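# Stow earphones in chest drawer and close it

## Task

Place the coiled earphones inside the small chest's open drawer, then push the drawer closed, with the chest still standing upright at the end.

## Robot and tools

Robot: two seven-joint arms, left_arm and right_arm, each ending in a parallel gripper. Base positions in the scene frame: left_arm at (-0.009, +0.290, 0) m, right_arm at (+0.017, -0.393, 0) m, each with a small yaw. The left gripper's fingers can fold: a part held near the palm may slip loose or get squeezed harder than asked, and a fingertip pushed into a surface folds quietly, spoiling the next grip. Grip with the outer quarter of its pads. The right gripper's fingers are rigid. Two wrist cameras: cam_left_wrist and cam_right_wrist, both 896x504.

Frame: the scene frame has its origin at table-top height midway between the nominal bases, +x out over the table, +y toward the left_arm side, +z up. Reported hand positions (metres) and quat_wxyz orientations use it; they may be off by a few centimetres. The gripper's fingers point along its own +z and close along its own y. The reported position is the spot between the pads when shut; fingertips extend about 33 mm past it when nearly closed, about 9 mm when fully open.

Row layout (shared by execute_actions and move): one flat list of 18 numbers covering both arms, each in [-1, 1]. Numbers 1-9 are left_arm: dx, dy, dz, rx, ry, rz, then gripper position, force_limit, speed. Numbers 10-18 are the same for right_arm. The six pose numbers are offsets, not poses: measured along scene axes from that arm's Hand target as it stood when the action or move began; 1.0 equals 0.6 m of travel or 180 degrees of turn, and rx, ry, rz form one rotation vector about the hand's position. All six at 0 means hold the current Hand target. The three gripper numbers are absolute settings: position +1 is fully open (140 mm), about -0.8 brings the pads together, -1 closes until blocked; force_limit from -1 (about 14 N) to +1 (about 58 N); speed from -1 (about 30 mm/s) to +1 (about 250 mm/s). A fast close grips much harder. To leave a gripper alone, repeat its last three numbers; a 0 is a real command.

execute_actions(actions, cameras): actions is a list of actions; each action is a table of up to 15 rows, one per 1/30 s step; a short table repeats its last row. Every row in an action counts from the start-of-action Hand target, so sending the same offset again moves further. An empty actions list returns images and the full state. cameras lists names, ["all"], or [].

move(target, speed, blend, blocking, cameras): drives each gripper in a straight line toward target, which is one 18-number row or a list of up to 15 rows; every row in the list is an offset from the same starting Hand targets. speed is the top path speed in m/s (0.002 to 2, default 0.25), one value or one per target. blend in metres rounds corners between list targets; 0 stops at each. Paths avoid nothing and stop after 10 s. blocking=false returns early while the move continues. The result adds a move: line giving the ending (done, off_target, moving, held, fault) and limits (paced = pose clipped, held = steps withheld).

wait(seconds 0 to 10): lets time pass while arms keep their last command. stop: brakes a running move. zoom_image(camera, region): region [x0, y0, x1, y1] in pixels of that camera's latest image, at most 504 by 504. clear_fault(arm): arm is left_arm or right_arm; clears a reported torque or force fault. finished_scene(scene): ends the scene for good; call it only after the drawer is shut with the earphones inside.

Control details: each step the commanded pose is clipped to within 70 mm and 16 degrees of the measured hand; Hand target in the result is the clipped command and the base for the next offsets. A hand may settle short of it; send the remaining gap as an offset. A large wrist turn can swing the elbow.

Result lines: object_status 0 moving, 1 stopped while opening, 2 stopped while closing (a grip), 3 reached the requested position or pads met (maybe holding nothing). position_measured is in counts: 3 fully open, 75 about 100 mm, 139 about 60 mm, 200 about 20 mm, 230 pads touching. Tool commands shows current gripper settings. Joint torques, External joint torques and Flange force (gripper axes) indicate loads and contact but carry noise and offsets. MOTOR HOT warns of overheating; an OVER-TEMPERATURE FAULT brakes that arm for 30 s or more.

To grip harder while status reads 2, raise force_limit and nudge position from -1 to -0.98. To grip more gently, open, then close slowly.

Avoid: dropping the earphones or letting them fall from height; anything leaving the table; tipping the chest; ramming the drawer or chest; squeezing a part hard while it still rests on something; heavy or fast-swung loads. Contact over 85 N or wrist joints over 11 N m stops the arm until clear_fault. Keep the two grippers, wrist cameras and fingers apart; nothing checks for that, and a collision between them can end the scene. When an arm is pressing on something, command its target back past the hand to release the push.

Each tool is called after "Emit:" in YAML: its name, and indented under it one key for each argument.

## Session

Emit:
execute_actions:
  actions: []

Scene clock: 0.00 s.
left_arm: end_effector_position=(+0.2504, +0.4651, +0.1220) position_measured=3 object_status=3 end_effector_quat_wxyz=(+0.355, +0.800, +0.014, +0.484) | right_arm: end_effector_position=(+0.2772, -0.6119, +0.3061) position_measured=3 object_status=3 end_effector_quat_wxyz=(-0.005, +0.972, +0.233, -0.022)
Joint positions: left_arm=[1.207 0.151 0.33 -2.691 -0.982 1.646 0.686] | right_arm=[-0.497 -0.672 -0.15 -2.458 -0.12 1.753 -2.614]
Joint velocities: within noise
Joint torques (N m): no reading
External joint torques (N m): no reading
Flange force (N): no reading
Hand target: left_arm +0.2504, +0.4651, +0.1220; +0.355, +0.800, +0.014, +0.484 | right_arm +0.2772, -0.6119, +0.3061; -0.005, +0.972, +0.233, -0.022
Tool commands: left_gripper/position=+1.0 left_gripper/force_limit=+1.0 left_gripper/speed=+1.0 right_gripper/position=+1.0 right_gripper/force_limit=+1.0 right_gripper/speed=+1.0

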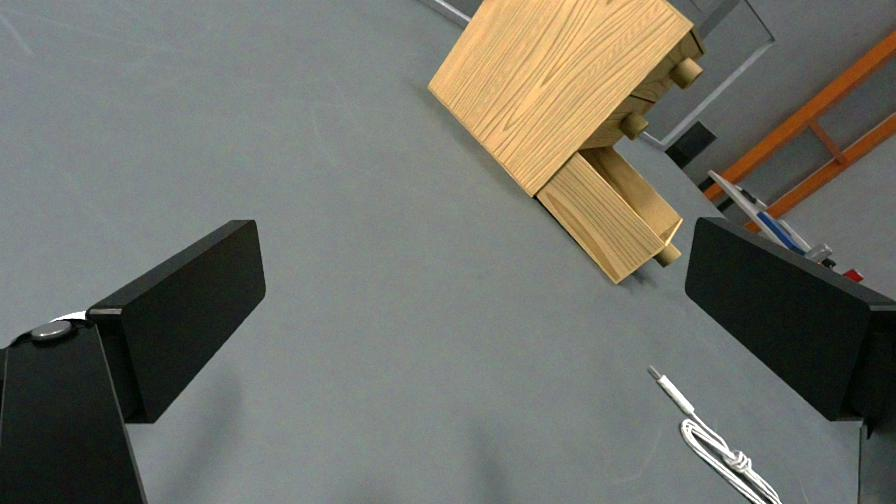

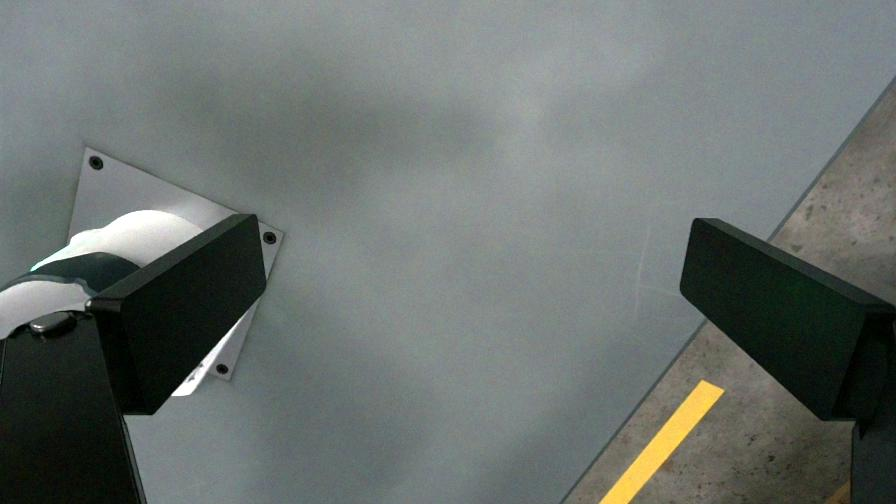

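Emit:
move:
  target:
    - [0,0,0,0,0,0,1,1,1,0.371,0.103,0.19,0,0,0,1,1,1]
    - [0,0,0,0,0,0,1,1,1,0.371,0.603,0.24,0,0,0.111,1,1,1]
    - [0,0,0,0,0,0,1,1,1,0.038,0.887,0.24,0,0,0.183,1,1,1]
  speed: 0.35
  blend: 0.05
  cameras: ["all"]

Scene clock: 27.43 s.
left_arm: end_effector_position=(+0.2504, +0.4651, +0.1220) position_measured=3 object_status=3 end_effector_quat_wxyz=(+0.355, +0.800, +0.014, +0.484) | right_arm: end_effector_position=(+0.3017, -0.0802, +0.4505) position_measured=3 object_status=3 end_effector_quat_wxyz=(+0.003, +0.864, +0.502, -0.021)
Joint positions: left_arm=[1.207 0.151 0.33 -2.691 -0.982 1.646 0.686] | right_arm=[-0.003 -0.438 0.601 -1.819 0.242 1.412 -2.026]
Joint velocities: left_arm=[within noise] | right_arm=[0 0.001 0 -0.001 0 0 0.006]
Joint torques (N m): left_arm=[-0.02 -23.9 1.2 10.71 -0.21 -1.7 0.07] | right_arm=[-0.32 -8.9 -8.05 21.14 1.17 2.34 0.33]
External joint torques (N m): left_arm=[-0.02 -0.77 0.34 -0.43 0.15 -0.04 -0.01] | right_arm=[-0.4 0.27 -0.01 -1.25 0.25 -0.17 0.34]
Flange force (N): left_arm=[1.3 4.5 -0.2] | right_arm=[-1.8 -0.8 3.6]
Hand target: left_arm +0.2504, +0.4651, +0.1220; +0.355, +0.800, +0.014, +0.484 | right_arm +0.3000, -0.0797, +0.4501; +0.001, +0.866, +0.499, -0.022
Off the commanded pose: left_arm 0.000 m, 0 deg | right_arm 0.002 m, 1 deg.
move: done

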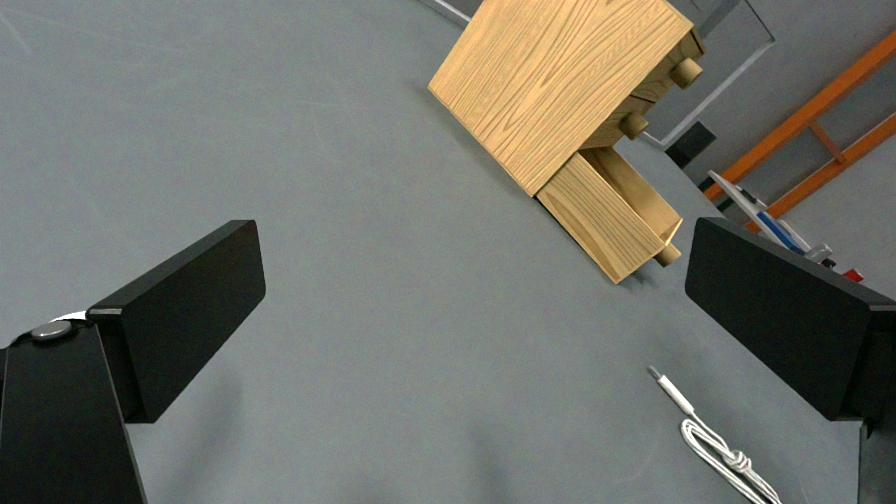

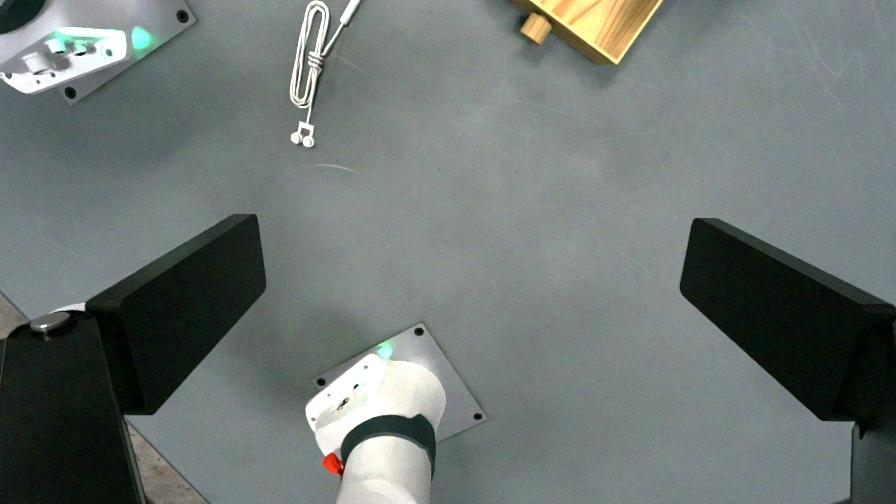

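Emit:
zoom_image:
  camera: "cam_right_wrist"
  region: [250, 0, 410, 160]

Scaled by 3.150 from the camera's 896x504 image, which has a finer 1280x720 frame.

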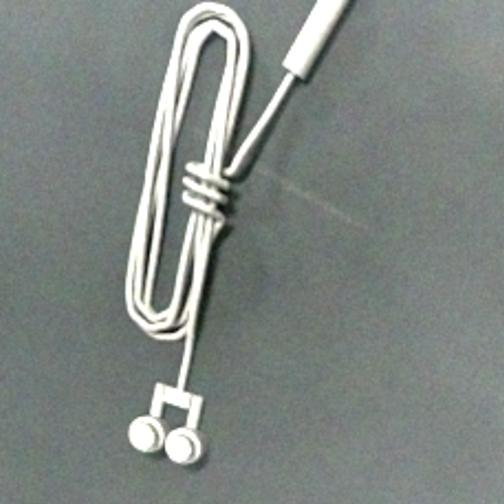

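Emit:
move:
  target: [0,0,0,0,0,0,1,1,1,-0.177,0.271,-0.417,0,0,-0.078,-0.04,0,0]
  speed: 0.25
  cameras: ["cam_right_wrist"]

Scene clock: 61.53 s.
left_arm: end_effector_position=(+0.2504, +0.4651, +0.1220) position_measured=3 object_status=3 end_effector_quat_wxyz=(+0.355, +0.800, +0.014, +0.484) | right_arm: end_effector_position=(+0.1945, +0.0819, +0.1995) position_measured=134 object_status=3 end_effector_quat_wxyz=(+0.000, +0.919, +0.394, -0.022)
Joint positions: left_arm=[1.207 0.151 0.33 -2.691 -0.982 1.646 0.686] | right_arm=[-0.256 -0.374 1.346 -2.182 0.438 2.018 -1.504]
Joint velocities: left_arm=[within noise] | right_arm=[-0.002 0 -0.001 0 0 0 0.006]
Joint torques (N m): left_arm=[-0.05 -23.91 1.23 10.71 -0.2 -1.7 0.03] | right_arm=[-0.3 3.14 -11.51 22.51 1.05 2.54 0.17]
External joint torques (N m): left_arm=[-0.01 -0.85 0.41 -0.36 0.16 -0.04 -0.05] | right_arm=[-0.31 -0.56 -0.29 -0.17 0.26 -0.01 0.17]
Flange force (N): left_arm=[1.5 4.7 -0.5] | right_arm=[-2.4 0.5 -0.5]
Hand target: left_arm +0.2504, +0.4651, +0.1220; +0.355, +0.800, +0.014, +0.484 | right_arm +0.1938, +0.0829, +0.1999; -0.001, +0.921, +0.389, -0.022
Off the commanded pose: left_arm 0.000 m, 0 deg | right_arm 0.001 m, 1 deg.
move: done
Images, in order (width x height): cam_right_wrist 896x504.

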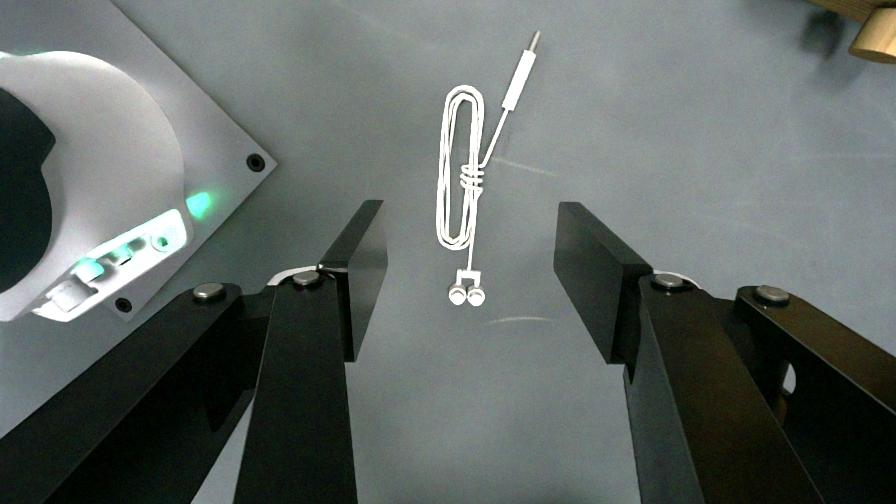

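Emit:
move:
  target: [0,0,0,0,0,0,1,1,1,-0.0145,-0.003,-0.233,0,0,0,-0.04,0,0]
  speed: 0.15
  cameras: ["cam_right_wrist"]

Scene clock: 70.97 s.
left_arm: end_effector_position=(+0.2504, +0.4651, +0.1220) position_measured=3 object_status=3 end_effector_quat_wxyz=(+0.355, +0.800, +0.014, +0.484) | right_arm: end_effector_position=(+0.1849, +0.0793, +0.0594) position_measured=134 object_status=3 end_effector_quat_wxyz=(+0.001, +0.922, +0.386, -0.023)
Joint positions: left_arm=[1.207 0.151 0.33 -2.691 -0.982 1.646 0.686] | right_arm=[-0.722 -0.409 1.923 -2.318 0.596 2.337 -1.571]
Joint velocities: left_arm=[within noise] | right_arm=[0.001 0 0 0 0.001 0.003 -0.006]
Joint torques (N m): left_arm=[-0.06 -23.92 1.21 10.7 -0.22 -1.7 0.09] | right_arm=[-0.29 19.92 -11.45 19.2 0.61 2.7 -0.35]
External joint torques (N m): left_arm=[-0.04 -0.77 0.37 -0.4 0.15 -0.03 0.01] | right_arm=[-0.32 0.79 -0.2 -0.03 0 0.18 -0.34]
Flange force (N): left_arm=[1.2 4.4 -0.2] | right_arm=[-0.9 1.7 -0.3]
Hand target: left_arm +0.2504, +0.4651, +0.1220; +0.355, +0.800, +0.014, +0.484 | right_arm +0.1851, +0.0811, +0.0601; -0.001, +0.921, +0.389, -0.022
Off the commanded pose: left_arm 0.000 m, 0 deg | right_arm 0.002 m, 1 deg.
move: done
Images, in order (width x height): cam_right_wrist 896x504.

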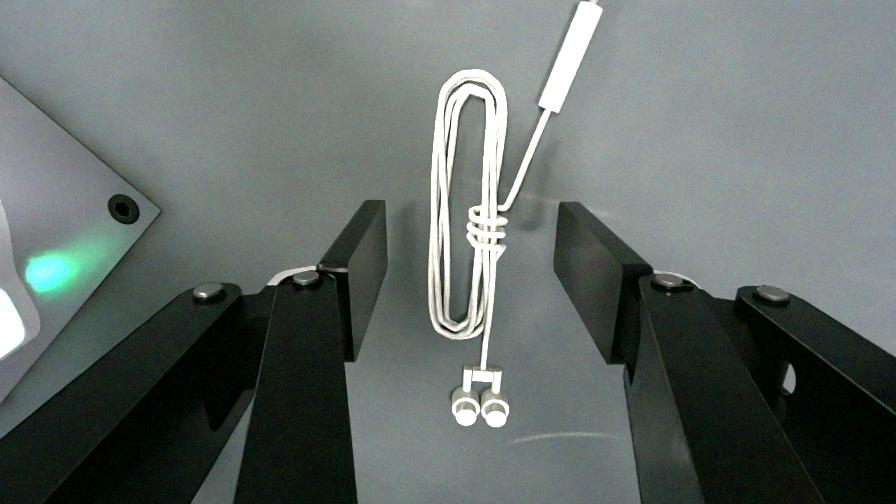

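Emit:
move:
  target: [0,0,0,0,0,0,1,1,1,-0.004,-0.003,-0.042,0,0,0,-0.2,0,-0.5]
  speed: 0.08
  cameras: ["cam_right_wrist"]

Scene clock: 78.17 s.
left_arm: end_effector_position=(+0.2504, +0.4651, +0.1220) position_measured=3 object_status=3 end_effector_quat_wxyz=(+0.355, +0.800, +0.014, +0.484) | right_arm: end_effector_position=(+0.1827, +0.0782, +0.0347) position_measured=154 object_status=3 end_effector_quat_wxyz=(+0.001, +0.922, +0.386, -0.023)
Joint positions: left_arm=[1.207 0.151 0.33 -2.691 -0.982 1.646 0.686] | right_arm=[-0.803 -0.441 2.024 -2.327 0.65 2.385 -1.605]
Joint velocities: left_arm=[within noise] | right_arm=[-0.001 0 0.001 0 0 0.004 -0.006]
Joint torques (N m): left_arm=[-0.1 -23.9 1.19 10.7 -0.21 -1.7 0.07] | right_arm=[-0.52 22.8 -11.8 17.7 0.57 2.68 -0.32]
External joint torques (N m): left_arm=[-0.11 -0.76 0.32 -0.42 0.15 -0.04 -0.01] | right_arm=[-0.56 0.8 -0.25 -0.66 0 0.15 -0.32]
Flange force (N): left_arm=[1.3 4.4 -0.1] | right_arm=[-2.3 2.8 -0.1]
Hand target: left_arm +0.2504, +0.4651, +0.1220; +0.355, +0.800, +0.014, +0.484 | right_arm +0.1827, +0.0793, +0.0349; -0.001, +0.921, +0.389, -0.022
Off the commanded pose: left_arm 0.000 m, 0 deg | right_arm 0.001 m, 0 deg.
move: done
Images, in order (width x height): cam_right_wrist 896x504.

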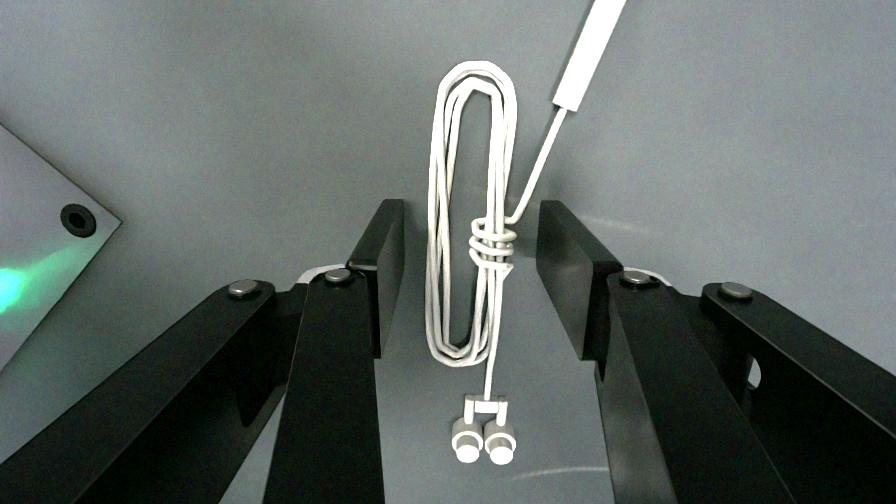

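Emit:
move:
  target: [0,0,0,0,0,0,1,1,1,0.001,0.001,-0.012,0,0,0,-0.2,0,-0.5]
  speed: 0.03

Emit:
move:
  target: [0,0,0,0,0,0,1,1,1,0,0,-0.004,0,0,0,-0.2,0,-0.5]
  speed: 0.02

Emit:
wait:
  seconds: 0.3

Scene clock: 82.90 s.
left_arm: end_effector_position=(+0.2504, +0.4651, +0.1220) position_measured=3 object_status=3 end_effector_quat_wxyz=(+0.355, +0.800, +0.014, +0.484) | right_arm: end_effector_position=(+0.1825, +0.0781, +0.0291) position_measured=154 object_status=3 end_effector_quat_wxyz=(+0.000, +0.923, +0.385, -0.026)
Joint positions: left_arm=[1.207 0.151 0.33 -2.691 -0.982 1.646 0.686] | right_arm=[-0.834 -0.444 2.055 -2.324 0.66 2.392 -1.612]
Joint torques (N m): left_arm=[-0.11 -23.96 1.18 10.71 -0.22 -1.71 0.08] | right_arm=[-0.49 19.93 -9.21 17.42 1.35 4.28 -0.47]
External joint torques (N m): left_arm=[-0.12 -0.85 0.31 -0.39 0.15 -0.05 0] | right_arm=[-0.56 -2.93 2.21 -0.73 0.79 1.77 -0.47]
Flange force (N): left_arm=[1.5 4.6 -0.1] | right_arm=[10.6 -2.0 20.9]
Hand target: left_arm +0.2504, +0.4651, +0.1220; +0.355, +0.800, +0.014, +0.484 | right_arm +0.1833, +0.0799, +0.0277; -0.001, +0.921, +0.389, -0.022
Off the commanded pose: left_arm 0.000 m, 0 deg | right_arm 0.002 m, 1 deg.
move: done

Scene clock: 83.67 s.
left_arm: end_effector_position=(+0.2504, +0.4651, +0.1220) position_measured=3 object_status=3 end_effector_quat_wxyz=(+0.355, +0.800, +0.014, +0.484) | right_arm: end_effector_position=(+0.1828, +0.0783, +0.0292) position_measured=154 object_status=3 end_effector_quat_wxyz=(-0.002, +0.923, +0.383, -0.028)
Joint positions: left_arm=[1.207 0.151 0.33 -2.691 -0.982 1.646 0.686] | right_arm=[-0.845 -0.441 2.062 -2.322 0.66 2.39 -1.612]
Joint velocities: left_arm=[within noise] | right_arm=[-0.004 0.002 0.004 0 0.001 0.001 0.001]
Joint torques (N m): left_arm=[-0.04 -23.9 1.2 10.69 -0.2 -1.72 0.09] | right_arm=[-0.82 16.27 -4.88 16.17 2.16 5.45 -0.6]
External joint torques (N m): left_arm=[-0.02 -0.75 0.36 -0.42 0.16 -0.05 0.01] | right_arm=[-0.74 -6.71 6.54 -1.99 1.6 2.95 -0.6]
Flange force (N): left_arm=[1.2 4.4 -0.3] | right_arm=[25.6 -7.1 48.2]
Hand target: left_arm +0.2504, +0.4651, +0.1220; +0.355, +0.800, +0.014, +0.484 | right_arm +0.1833, +0.0799, +0.0253; -0.001, +0.921, +0.389, -0.022
Off the commanded pose: left_arm 0.000 m, 0 deg | right_arm 0.004 m, 1 deg.
move: off_target (right_arm)

Scene clock: 83.97 s.
left_arm: end_effector_position=(+0.2504, +0.4651, +0.1220) position_measured=3 object_status=3 end_effector_quat_wxyz=(+0.355, +0.800, +0.014, +0.484) | right_arm: end_effector_position=(+0.1828, +0.0783, +0.0292) position_measured=154 object_status=3 end_effector_quat_wxyz=(-0.002, +0.923, +0.383, -0.028)
Joint positions: left_arm=[1.207 0.151 0.33 -2.691 -0.982 1.646 0.686] | right_arm=[-0.845 -0.441 2.062 -2.322 0.66 2.39 -1.612]
Joint torques (N m): left_arm=[-0.07 -23.89 1.22 10.77 -0.21 -1.7 0.07] | right_arm=[-0.7 16.8 -5.52 16.18 2.18 5.45 -0.59]
External joint torques (N m): left_arm=[-0.14 -0.67 0.28 -0.41 0.15 -0.04 -0.01] | right_arm=[-0.58 -6.23 5.95 -2.03 1.61 2.94 -0.58]
Flange force (N): left_arm=[1.2 4.0 0.0] | right_arm=[22.4 -6.1 44.7]
Hand target: left_arm +0.2504, +0.4651, +0.1220; +0.355, +0.800, +0.014, +0.484 | right_arm +0.1833, +0.0799, +0.0253; -0.001, +0.921, +0.389, -0.022
Tool commands: left_gripper/position=+1.0 left_gripper/force_limit=+1.0 left_gripper/speed=+1.0 right_gripper/position=-0.2 right_gripper/force_limit=+0.0 right_gripper/speed=-0.5
Off the commanded pose: left_arm 0.000 m, 0 deg | right_arm 0.004 m, 1 deg.
wait: 0.30 s; at rest by 0.17 s

Emit:
move:
  target: [0,0,0,0,0,0,1,1,1,0.0,0.0,0.014,0.0057,-0.017,0,-0.2,0,-0.5]
  speed: 0.04
  cameras: ["cam_right_wrist"]

Scene clock: 93.73 s.
left_arm: end_effector_position=(+0.2504, +0.4651, +0.1220) position_measured=3 object_status=3 end_effector_quat_wxyz=(+0.355, +0.800, +0.014, +0.484) | right_arm: end_effector_position=(+0.1823, +0.0799, +0.0339) position_measured=154 object_status=3 end_effector_quat_wxyz=(+0.001, +0.919, +0.393, +0.004)
Joint positions: left_arm=[1.207 0.151 0.33 -2.691 -0.982 1.646 0.686] | right_arm=[-0.736 -0.443 1.992 -2.363 0.648 2.452 -1.595]
Joint velocities: left_arm=[within noise] | right_arm=[0.001 -0.002 -0.003 0 0.001 0.003 0.004]
Joint torques (N m): left_arm=[-0.08 -23.84 1.22 10.72 -0.22 -1.72 0.06] | right_arm=[1.02 20.45 -13.23 17.16 0.56 2.73 0.31]
External joint torques (N m): left_arm=[-0.01 -0.72 0.43 -0.46 0.14 -0.05 -0.03] | right_arm=[1 -0.27 -1.6 -0.72 0 0.1 0.31]
Flange force (N): left_arm=[1.2 4.5 -0.3] | right_arm=[-10.6 2.0 -10.3]
Hand target: left_arm +0.2504, +0.4651, +0.1220; +0.355, +0.800, +0.014, +0.484 | right_arm +0.1833, +0.0799, +0.0337; +0.001, +0.921, +0.389, +0.006
Off the commanded pose: left_arm 0.000 m, 0 deg | right_arm 0.001 m, 1 deg.
move: done
Images, in order (width x height): cam_right_wrist 896x504.

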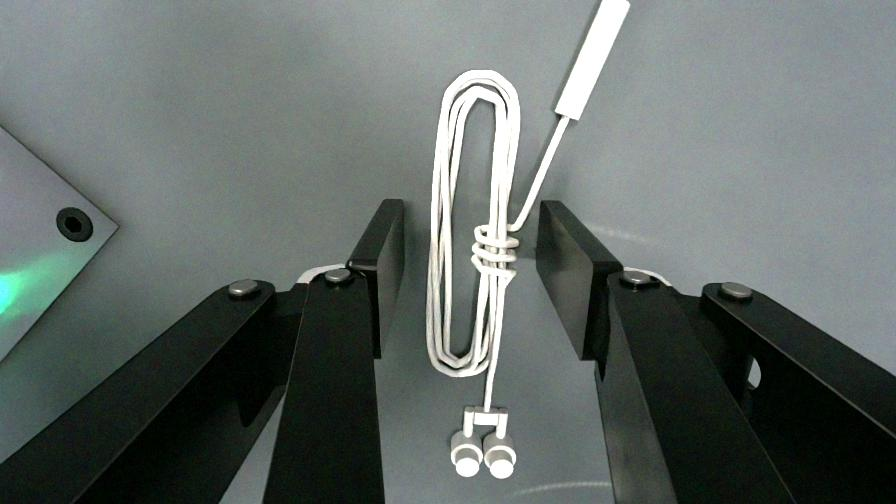

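Emit:
move:
  target: [0,0,0,0,0,0,1,1,1,-0.0045,-0.005,-0.004,0,0,0,-0.2,0,-0.5]
  speed: 0.03

Scene clock: 97.83 s.
left_arm: end_effector_position=(+0.2504, +0.4651, +0.1220) position_measured=3 object_status=3 end_effector_quat_wxyz=(+0.355, +0.800, +0.014, +0.484) | right_arm: end_effector_position=(+0.1804, +0.0759, +0.0309) position_measured=154 object_status=3 end_effector_quat_wxyz=(+0.003, +0.919, +0.394, +0.005)
Joint positions: left_arm=[1.207 0.151 0.33 -2.691 -0.982 1.646 0.686] | right_arm=[-0.727 -0.443 1.991 -2.376 0.65 2.46 -1.594]
Joint velocities: left_arm=[within noise] | right_arm=[0.002 0 -0.002 -0.001 0.003 0.005 0]
Joint torques (N m): left_arm=[-0.07 -23.84 1.2 10.69 -0.22 -1.69 0.09] | right_arm=[1.07 20.88 -12.89 17.11 0.78 2.73 0.21]
External joint torques (N m): left_arm=[-0.09 -0.82 0.32 -0.39 0.14 -0.04 0.01] | right_arm=[1.14 0.31 -1.16 -0.77 0.22 0.06 0.21]
Flange force (N): left_arm=[1.4 4.5 -0.1] | right_arm=[-11.0 2.2 -9.5]
Hand target: left_arm +0.2504, +0.4651, +0.1220; +0.355, +0.800, +0.014, +0.484 | right_arm +0.1806, +0.0769, +0.0313; +0.001, +0.921, +0.389, +0.006
Off the commanded pose: left_arm 0.000 m, 0 deg | right_arm 0.001 m, 1 deg.
move: done

Emit:
execute_actions:
  actions:
    - [[0,0,0,0,0,0,1,1,1,0,0,0,0,0,0,-1,-0.5,-1]]
    - [[0,0,0,0,0,0,1,1,1,0,0,0,0,0,0,-1,-0.5,-1]]
    - [[0,0,0,0,0,0,1,1,1,0,0,0,0,0,0,-1,-0.5,-1]]
    - [[0,0,0,0,0,0,1,1,1,0,0,0,0,0,0,-1,-0.5,-1]]
  cameras: ["cam_right_wrist"]

Scene clock: 104.80 s.
left_arm: end_effector_position=(+0.2504, +0.4651, +0.1220) position_measured=3 object_status=3 end_effector_quat_wxyz=(+0.355, +0.800, +0.014, +0.484) | right_arm: end_effector_position=(+0.1805, +0.0763, +0.0311) position_measured=217 object_status=2 end_effector_quat_wxyz=(+0.002, +0.919, +0.393, +0.005)
Joint positions: left_arm=[1.207 0.151 0.33 -2.691 -0.982 1.646 0.686] | right_arm=[-0.726 -0.443 1.99 -2.376 0.651 2.461 -1.594]
Joint torques (N m): left_arm=[-0.12 -23.91 1.24 10.68 -0.22 -1.72 0.09] | right_arm=[0.75 20.63 -12.81 16.9 0.8 2.76 0.22]
External joint torques (N m): left_arm=[-0.11 -0.81 0.38 -0.46 0.15 -0.06 0.01] | right_arm=[0.78 0.12 -1.1 -0.98 0.23 0.08 0.22]
External joint torques at the end of the 1st action: left_arm=[-0.09 -0.88 0.33 -0.39 0.15 -0.05 0.04] | right_arm=[0.76 0.29 -1.39 -0.91 0.27 0.14 0.22]
External joint torques at the end of the 2nd action: left_arm=[-0.08 -0.71 0.35 -0.48 0.18 -0.05 0] | right_arm=[0.79 0.28 -1.23 -0.94 0.26 0.13 0.23]
External joint torques at the end of the 3rd action: left_arm=[-0.07 -0.82 0.33 -0.38 0.15 -0.05 -0.01] | right_arm=[0.36 0.2 -1.18 -0.89 0.26 0.09 0.22]
Flange force (N): left_arm=[1.4 4.7 -0.1] | right_arm=[-9.7 2.3 -7.6]
Flange force at the end of the 1st action (N): left_arm=[1.4 4.7 -0.1] | right_arm=[-10.5 2.8 -8.8]
Flange force at the end of the 2nd action (N): left_arm=[1.1 4.4 -0.2] | right_arm=[-10.3 2.6 -8.3]
Flange force at the end of the 3rd action (N): left_arm=[1.5 4.5 -0.2] | right_arm=[-8.0 2.5 -6.4]
Hand target: left_arm +0.2504, +0.4651, +0.1220; +0.355, +0.800, +0.014, +0.484 | right_arm +0.1806, +0.0769, +0.0313; +0.001, +0.921, +0.389, +0.006
Off the commanded pose: left_arm 0.000 m, 0 deg | right_arm 0.001 m, 1 deg.
Images, in order (width x height): cam_right_wrist 896x504.

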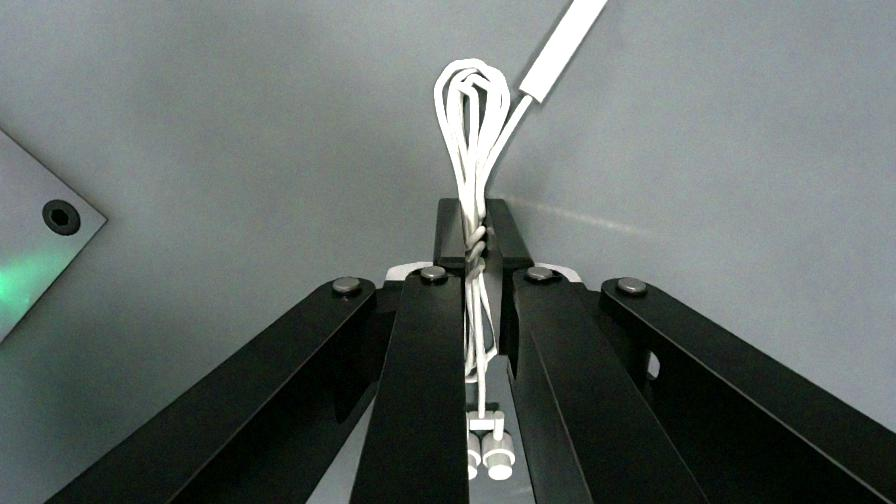

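Emit:
move:
  target: [0,0,0,0,0,0,1,1,1,0.03,0.0,0.2,0,0,0,-1,-0.5,-1]
  speed: 0.1
  cameras: ["all"]

Scene clock: 109.00 s.
left_arm: end_effector_position=(+0.2504, +0.4651, +0.1220) position_measured=3 object_status=3 end_effector_quat_wxyz=(+0.355, +0.800, +0.014, +0.484) | right_arm: end_effector_position=(+0.1990, +0.0781, +0.1516) position_measured=217 object_status=2 end_effector_quat_wxyz=(-0.001, +0.920, +0.391, +0.007)
Joint positions: left_arm=[1.207 0.151 0.33 -2.691 -0.982 1.646 0.686] | right_arm=[-0.286 -0.381 1.429 -2.297 0.461 2.2 -1.506]
Joint velocities: left_arm=[within noise] | right_arm=[-0.001 0 0 0 -0.001 -0.005 0.001]
Joint torques (N m): left_arm=[-0.11 -23.86 1.21 10.72 -0.21 -1.7 0.08] | right_arm=[0.86 4.65 -12.45 20.87 0.71 2.43 0.15]
External joint torques (N m): left_arm=[-0.11 -0.64 0.34 -0.46 0.16 -0.04 0] | right_arm=[0.72 -0.61 -1.4 -0.74 0 -0.23 0.15]
Flange force (N): left_arm=[1.0 4.1 -0.1] | right_arm=[-16.6 5.4 -8.5]
Hand target: left_arm +0.2504, +0.4651, +0.1220; +0.355, +0.800, +0.014, +0.484 | right_arm +0.1986, +0.0769, +0.1513; +0.001, +0.921, +0.389, +0.006
Off the commanded pose: left_arm 0.000 m, 0 deg | right_arm 0.001 m, 0 deg.
move: done

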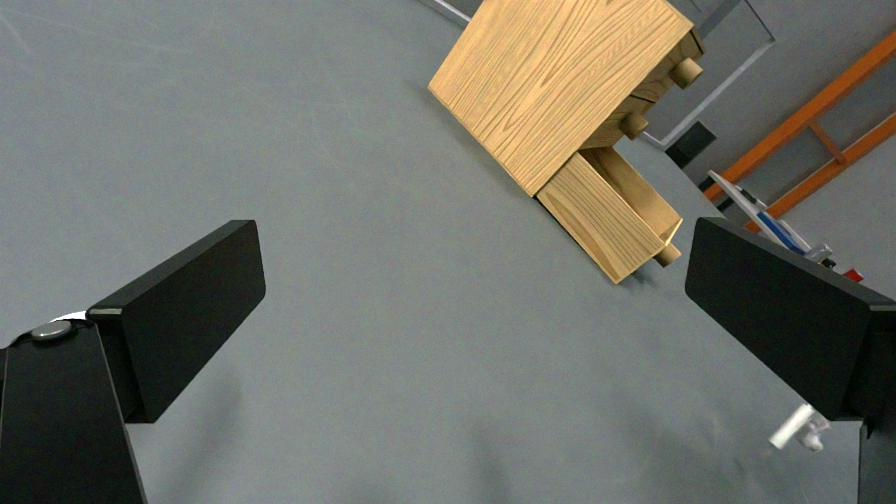

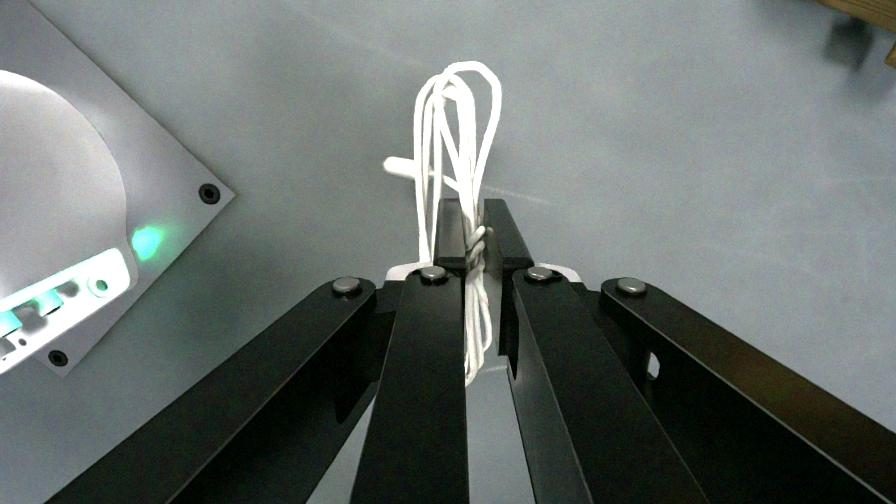

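Emit:
move:
  target:
    - [0,0,0,0,0,0,1,1,1,0.033,-0.067,0.3,0,0,0,-1,-0.5,-1]
    - [0,0,0,0,0,0,1,1,1,0.25,-0.117,0.35,0,0,-0.422,-1,-0.5,-1]
    - [0,0,0,0,0,0,1,1,1,0.469,-0.128,0.348,0,0,-0.844,-1,-0.5,-1]
  speed: 0.3
  blend: 0.05
  cameras: ["all"]

Scene clock: 138.93 s.
left_arm: end_effector_position=(+0.2504, +0.4651, +0.1220) position_measured=3 object_status=3 end_effector_quat_wxyz=(+0.355, +0.800, +0.014, +0.484) | right_arm: end_effector_position=(+0.4808, -0.0010, +0.3604) position_measured=217 object_status=2 end_effector_quat_wxyz=(-0.006, -0.604, +0.797, -0.002)
Joint positions: left_arm=[1.207 0.151 0.33 -2.691 -0.982 1.646 0.686] | right_arm=[-1.438 -1.016 1.291 -1.413 1.026 1.244 0.409]
Joint velocities: left_arm=[within noise] | right_arm=[0 0.002 0 0 -0.001 0 0.006]
Joint torques (N m): left_arm=[-0.07 -23.87 1.26 10.74 -0.2 -1.7 0.05] | right_arm=[-0.2 34.13 -25.76 9.2 0.75 2.28 0.26]
External joint torques (N m): left_arm=[-0.06 -0.77 0.4 -0.33 0.16 -0.04 -0.03] | right_arm=[-0.3 0.3 -0.75 -0.49 0.06 -0.24 0.26]
Flange force (N): left_arm=[1.4 4.3 -0.4] | right_arm=[1.8 1.4 0.0]
Hand target: left_arm +0.2504, +0.4651, +0.1220; +0.355, +0.800, +0.014, +0.484 | right_arm +0.4800, +0.0001, +0.3601; -0.006, -0.601, +0.799, -0.001
Off the commanded pose: left_arm 0.000 m, 0 deg | right_arm 0.001 m, 0 deg.
move: done

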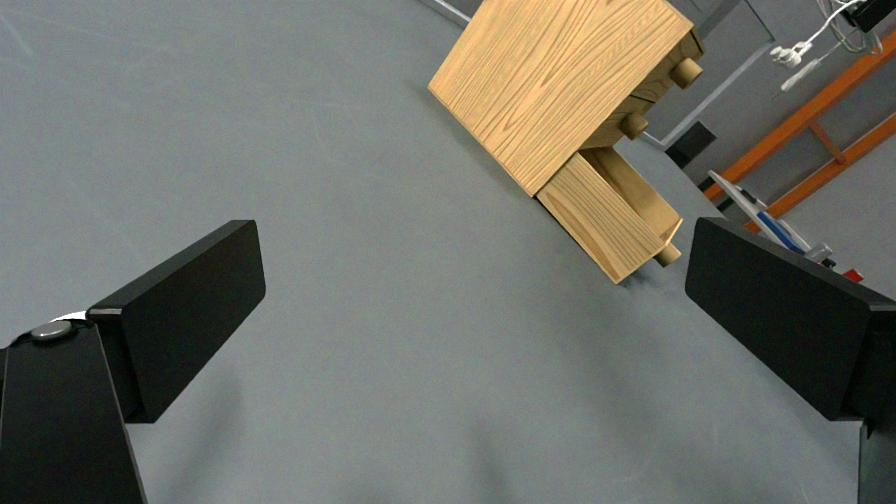

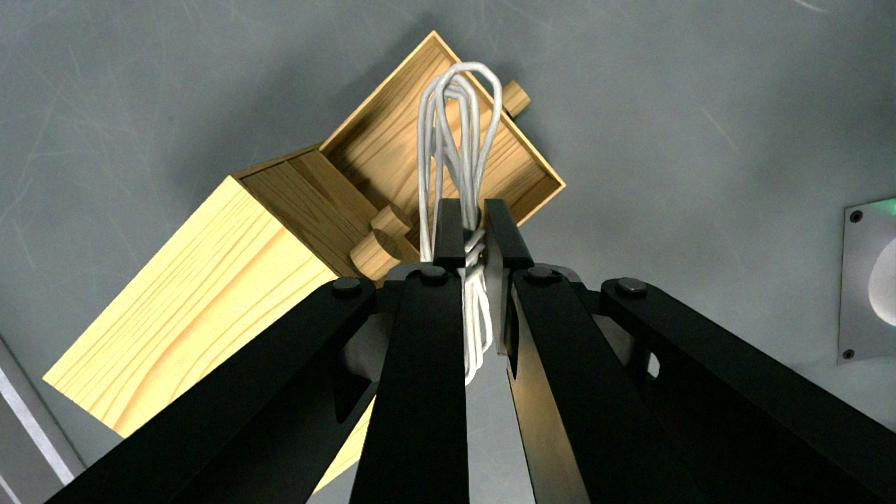

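Emit:
move:
  target: [0,0,0,0,0,0,1,1,1,0.0343,-0.0027,-0.3335,0.0504,-0.099,0,-1,-0.5,-1]
  speed: 0.15
  cameras: ["all"]

Scene clock: 155.57 s.
left_arm: end_effector_position=(+0.2504, +0.4651, +0.1220) position_measured=3 object_status=3 end_effector_quat_wxyz=(+0.355, +0.800, +0.014, +0.484) | right_arm: end_effector_position=(+0.4999, -0.0021, +0.1600) position_measured=217 object_status=2 end_effector_quat_wxyz=(+0.163, -0.590, +0.790, -0.030)
Joint positions: left_arm=[1.207 0.151 0.33 -2.691 -0.982 1.646 0.686] | right_arm=[-1.068 -1.398 1.403 -2.154 1.509 1.813 0.186]
Joint velocities: left_arm=[within noise] | right_arm=[-0.001 -0.001 0 0 0 0.001 -0.007]
Joint torques (N m): left_arm=[-0.07 -23.86 1.25 10.68 -0.21 -1.7 0.06] | right_arm=[0.6 25.37 -31.98 4.42 1.32 3.25 -0.38]
External joint torques (N m): left_arm=[-0.02 -0.76 0.43 -0.43 0.15 -0.03 -0.02] | right_arm=[0.42 -0.2 -0.78 -1.22 0.25 0.13 -0.34]
Flange force (N): left_arm=[1.2 4.5 -0.3] | right_arm=[4.9 3.3 -1.7]
Hand target: left_arm +0.2504, +0.4651, +0.1220; +0.355, +0.800, +0.014, +0.484 | right_arm +0.5006, -0.0016, +0.1600; +0.165, -0.592, +0.788, -0.031
Off the commanded pose: left_arm 0.000 m, 0 deg | right_arm 0.001 m, 0 deg.
move: done

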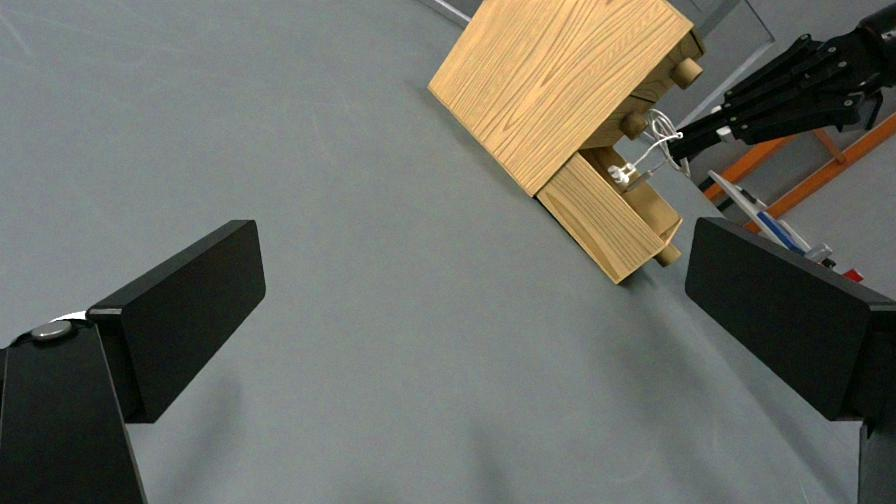

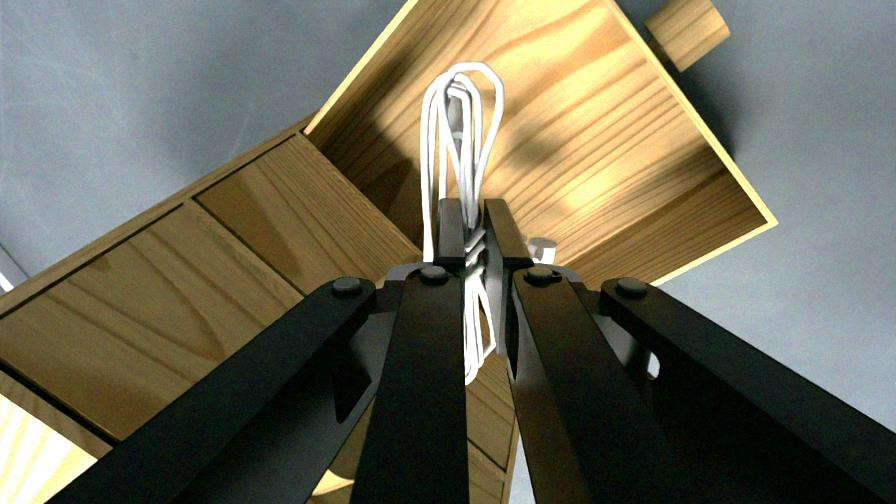

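Emit:
move:
  target: [0,0,0,0,0,0,1,1,1,-0.002,0.001,-0.09,0,0,0,-1,-0.5,-1]
  speed: 0.08
  cameras: ["all"]

Emit:
zoom_image:
  camera: "cam_left_wrist"
  region: [540, 40, 740, 240]

Scene clock: 174.63 s.
left_arm: end_effector_position=(+0.2504, +0.4651, +0.1220) position_measured=3 object_status=3 end_effector_quat_wxyz=(+0.355, +0.800, +0.014, +0.484) | right_arm: end_effector_position=(+0.4985, -0.0013, +0.1059) position_measured=217 object_status=2 end_effector_quat_wxyz=(+0.163, -0.590, +0.790, -0.030)
Joint positions: left_arm=[1.207 0.151 0.33 -2.691 -0.982 1.646 0.686] | right_arm=[-1.063 -1.44 1.506 -2.183 1.607 1.875 0.168]
Joint velocities: left_arm=[within noise] | right_arm=[0.001 0.001 0.001 0 0.002 0.005 -0.004]
Joint torques (N m): left_arm=[-0.08 -23.84 1.2 10.73 -0.22 -1.7 0.07] | right_arm=[0.67 25.16 -32.32 2.67 1.19 3.18 -0.31]
External joint torques (N m): left_arm=[-0.08 -0.64 0.33 -0.43 0.14 -0.04 -0.01] | right_arm=[0.6 -0.52 -0.88 -1.11 0.15 0.07 -0.28]
Flange force (N): left_arm=[1.0 3.9 -0.1] | right_arm=[4.3 3.4 -2.5]
Hand target: left_arm +0.2504, +0.4651, +0.1220; +0.355, +0.800, +0.014, +0.484 | right_arm +0.4994, -0.0010, +0.1060; +0.165, -0.592, +0.788, -0.031
Off the commanded pose: left_arm 0.000 m, 0 deg | right_arm 0.001 m, 0 deg.
move: done

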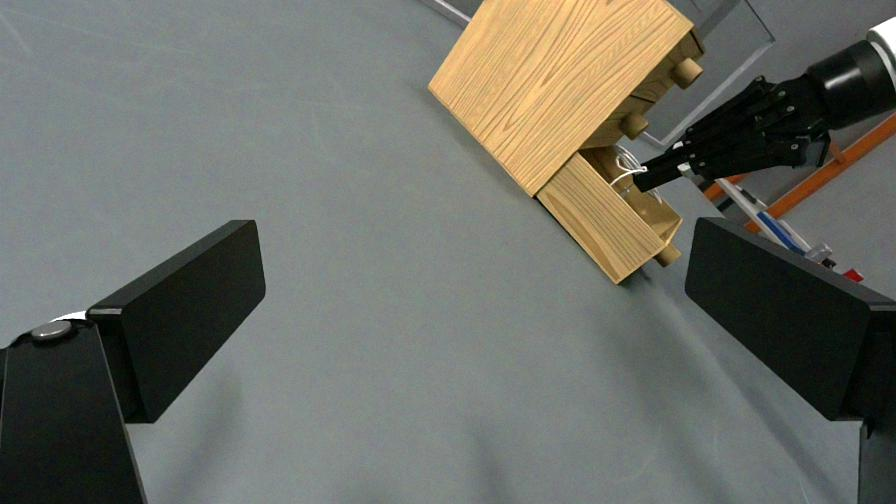

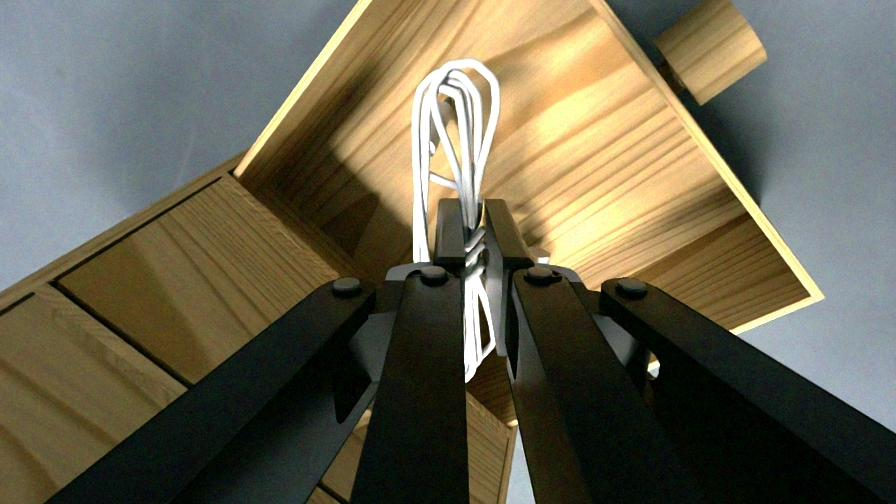

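Scaled by 2.520 from the camera's 896x504 image, which has a finer 1280x720 frame.

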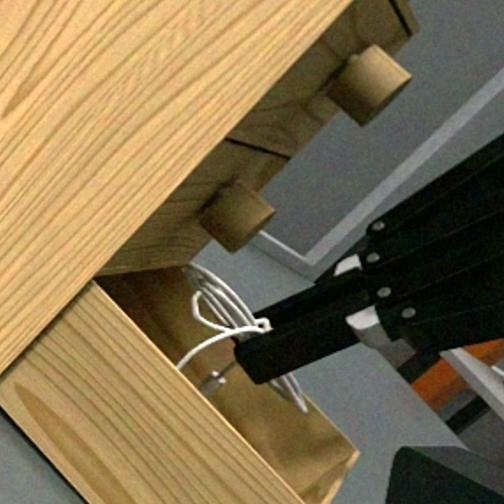

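Emit:
move:
  target: [0,0,0,0,0,0,1,1,1,-0.006,-0.003,-0.068,0,0,0,-1,-0.5,-1]
  speed: 0.07
  cameras: ["all"]

Emit:
zoom_image:
  camera: "cam_left_wrist"
  region: [540, 40, 740, 240]

Scene clock: 178.73 s.
left_arm: end_effector_position=(+0.2504, +0.4651, +0.1220) position_measured=3 object_status=3 end_effector_quat_wxyz=(+0.355, +0.800, +0.014, +0.484) | right_arm: end_effector_position=(+0.4949, -0.0030, +0.0650) position_measured=217 object_status=2 end_effector_quat_wxyz=(+0.163, -0.590, +0.790, -0.030)
Joint positions: left_arm=[1.207 0.151 0.33 -2.691 -0.982 1.646 0.686] | right_arm=[-1.056 -1.471 1.585 -2.202 1.684 1.921 0.152]
Joint velocities: left_arm=[within noise] | right_arm=[0.001 0.001 -0.001 0 0.003 0.003 -0.004]
Joint torques (N m): left_arm=[-0.05 -23.84 1.22 10.67 -0.22 -1.71 0.09] | right_arm=[0.79 24.99 -32.45 1.28 1.26 3.38 -0.39]
External joint torques (N m): left_arm=[-0.05 -0.68 0.36 -0.45 0.14 -0.04 0.01] | right_arm=[0.78 -0.62 -0.88 -0.99 0.25 0.25 -0.36]
Flange force (N): left_arm=[1.1 4.2 -0.1] | right_arm=[4.1 3.4 -2.5]
Hand target: left_arm +0.2504, +0.4651, +0.1220; +0.355, +0.800, +0.014, +0.484 | right_arm +0.4958, -0.0028, +0.0652; +0.165, -0.592, +0.788, -0.031
Off the commanded pose: left_arm 0.000 m, 0 deg | right_arm 0.001 m, 0 deg.
move: done

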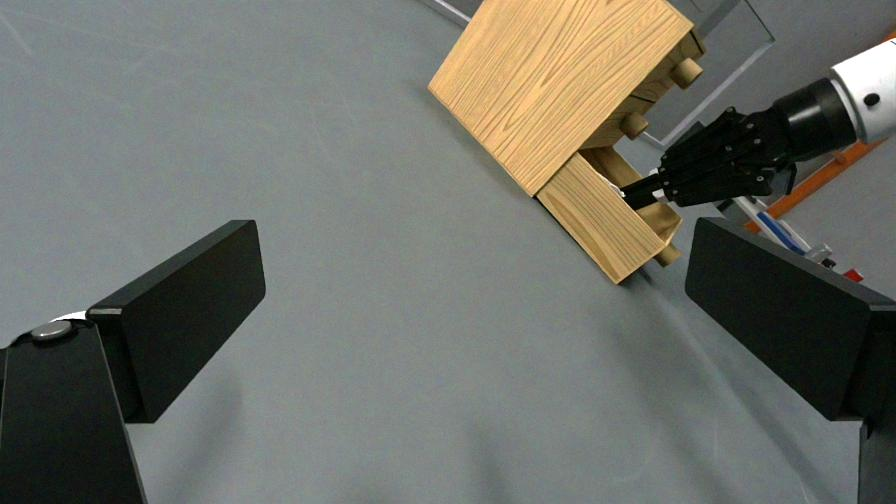

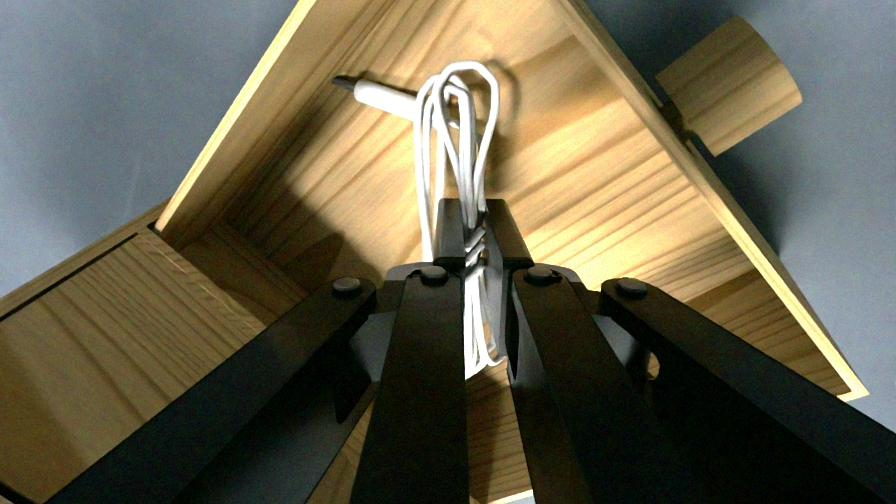

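Scaled by 2.520 from the camera's 896x504 image, which has a finer 1280x720 frame.

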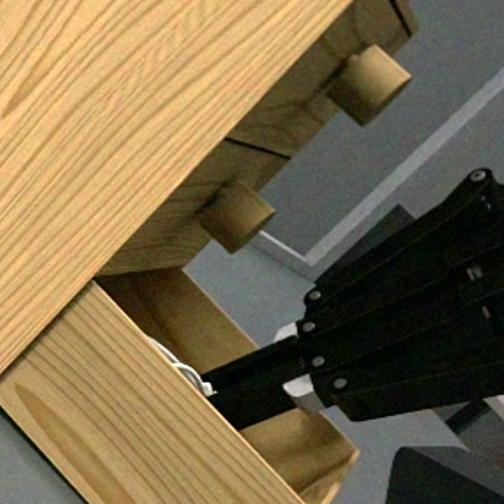

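Emit:
move:
  target: [0,0,0,0,0,0,1,1,1,-0.0015,0,-0.015,0,0,0,-1,-0.5,-1]
  speed: 0.05
  cameras: ["all"]

Scene clock: 194.47 s.
left_arm: end_effector_position=(+0.2504, +0.4651, +0.1220) position_measured=3 object_status=3 end_effector_quat_wxyz=(+0.355, +0.800, +0.014, +0.484) | right_arm: end_effector_position=(+0.4940, -0.0030, +0.0561) position_measured=217 object_status=2 end_effector_quat_wxyz=(+0.163, -0.590, +0.790, -0.030)
Joint positions: left_arm=[1.207 0.151 0.33 -2.691 -0.982 1.646 0.686] | right_arm=[-1.054 -1.478 1.603 -2.204 1.701 1.931 0.149]
Joint velocities: left_arm=[within noise] | right_arm=[0 0.002 -0.001 0 0.003 0.003 -0.002]
Joint torques (N m): left_arm=[-0.06 -23.86 1.18 10.71 -0.21 -1.72 0.07] | right_arm=[0.81 25 -32.26 0.9 1.28 3.25 -0.22]
External joint torques (N m): left_arm=[-0.04 -0.82 0.33 -0.35 0.14 -0.05 -0.01] | right_arm=[0.72 -0.68 -0.72 -1.13 0.27 0.14 -0.19]
Flange force (N): left_arm=[1.5 4.4 -0.3] | right_arm=[4.1 3.6 -2.4]
Hand target: left_arm +0.2504, +0.4651, +0.1220; +0.355, +0.800, +0.014, +0.484 | right_arm +0.4949, -0.0028, +0.0562; +0.165, -0.592, +0.788, -0.031
Off the commanded pose: left_arm 0.000 m, 0 deg | right_arm 0.001 m, 0 deg.
move: done

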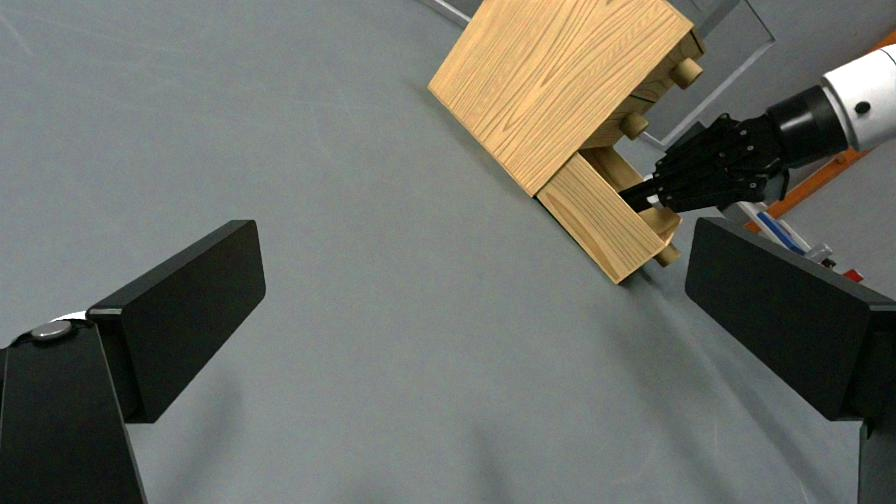

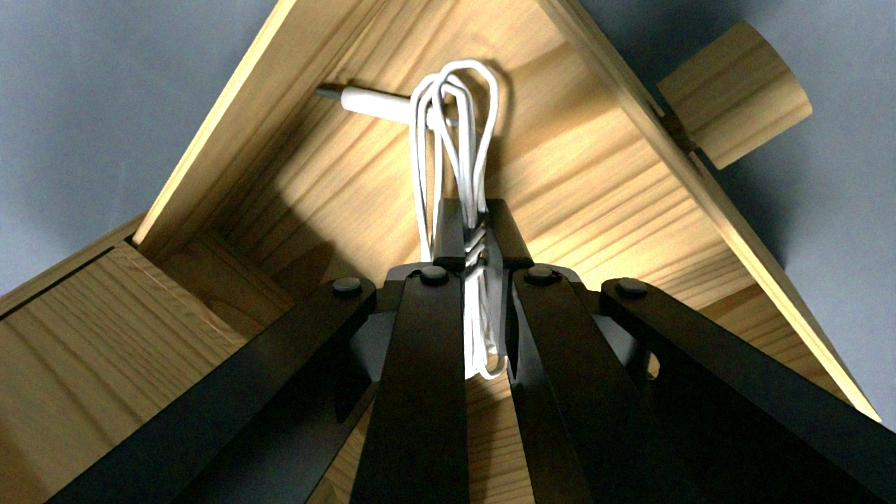

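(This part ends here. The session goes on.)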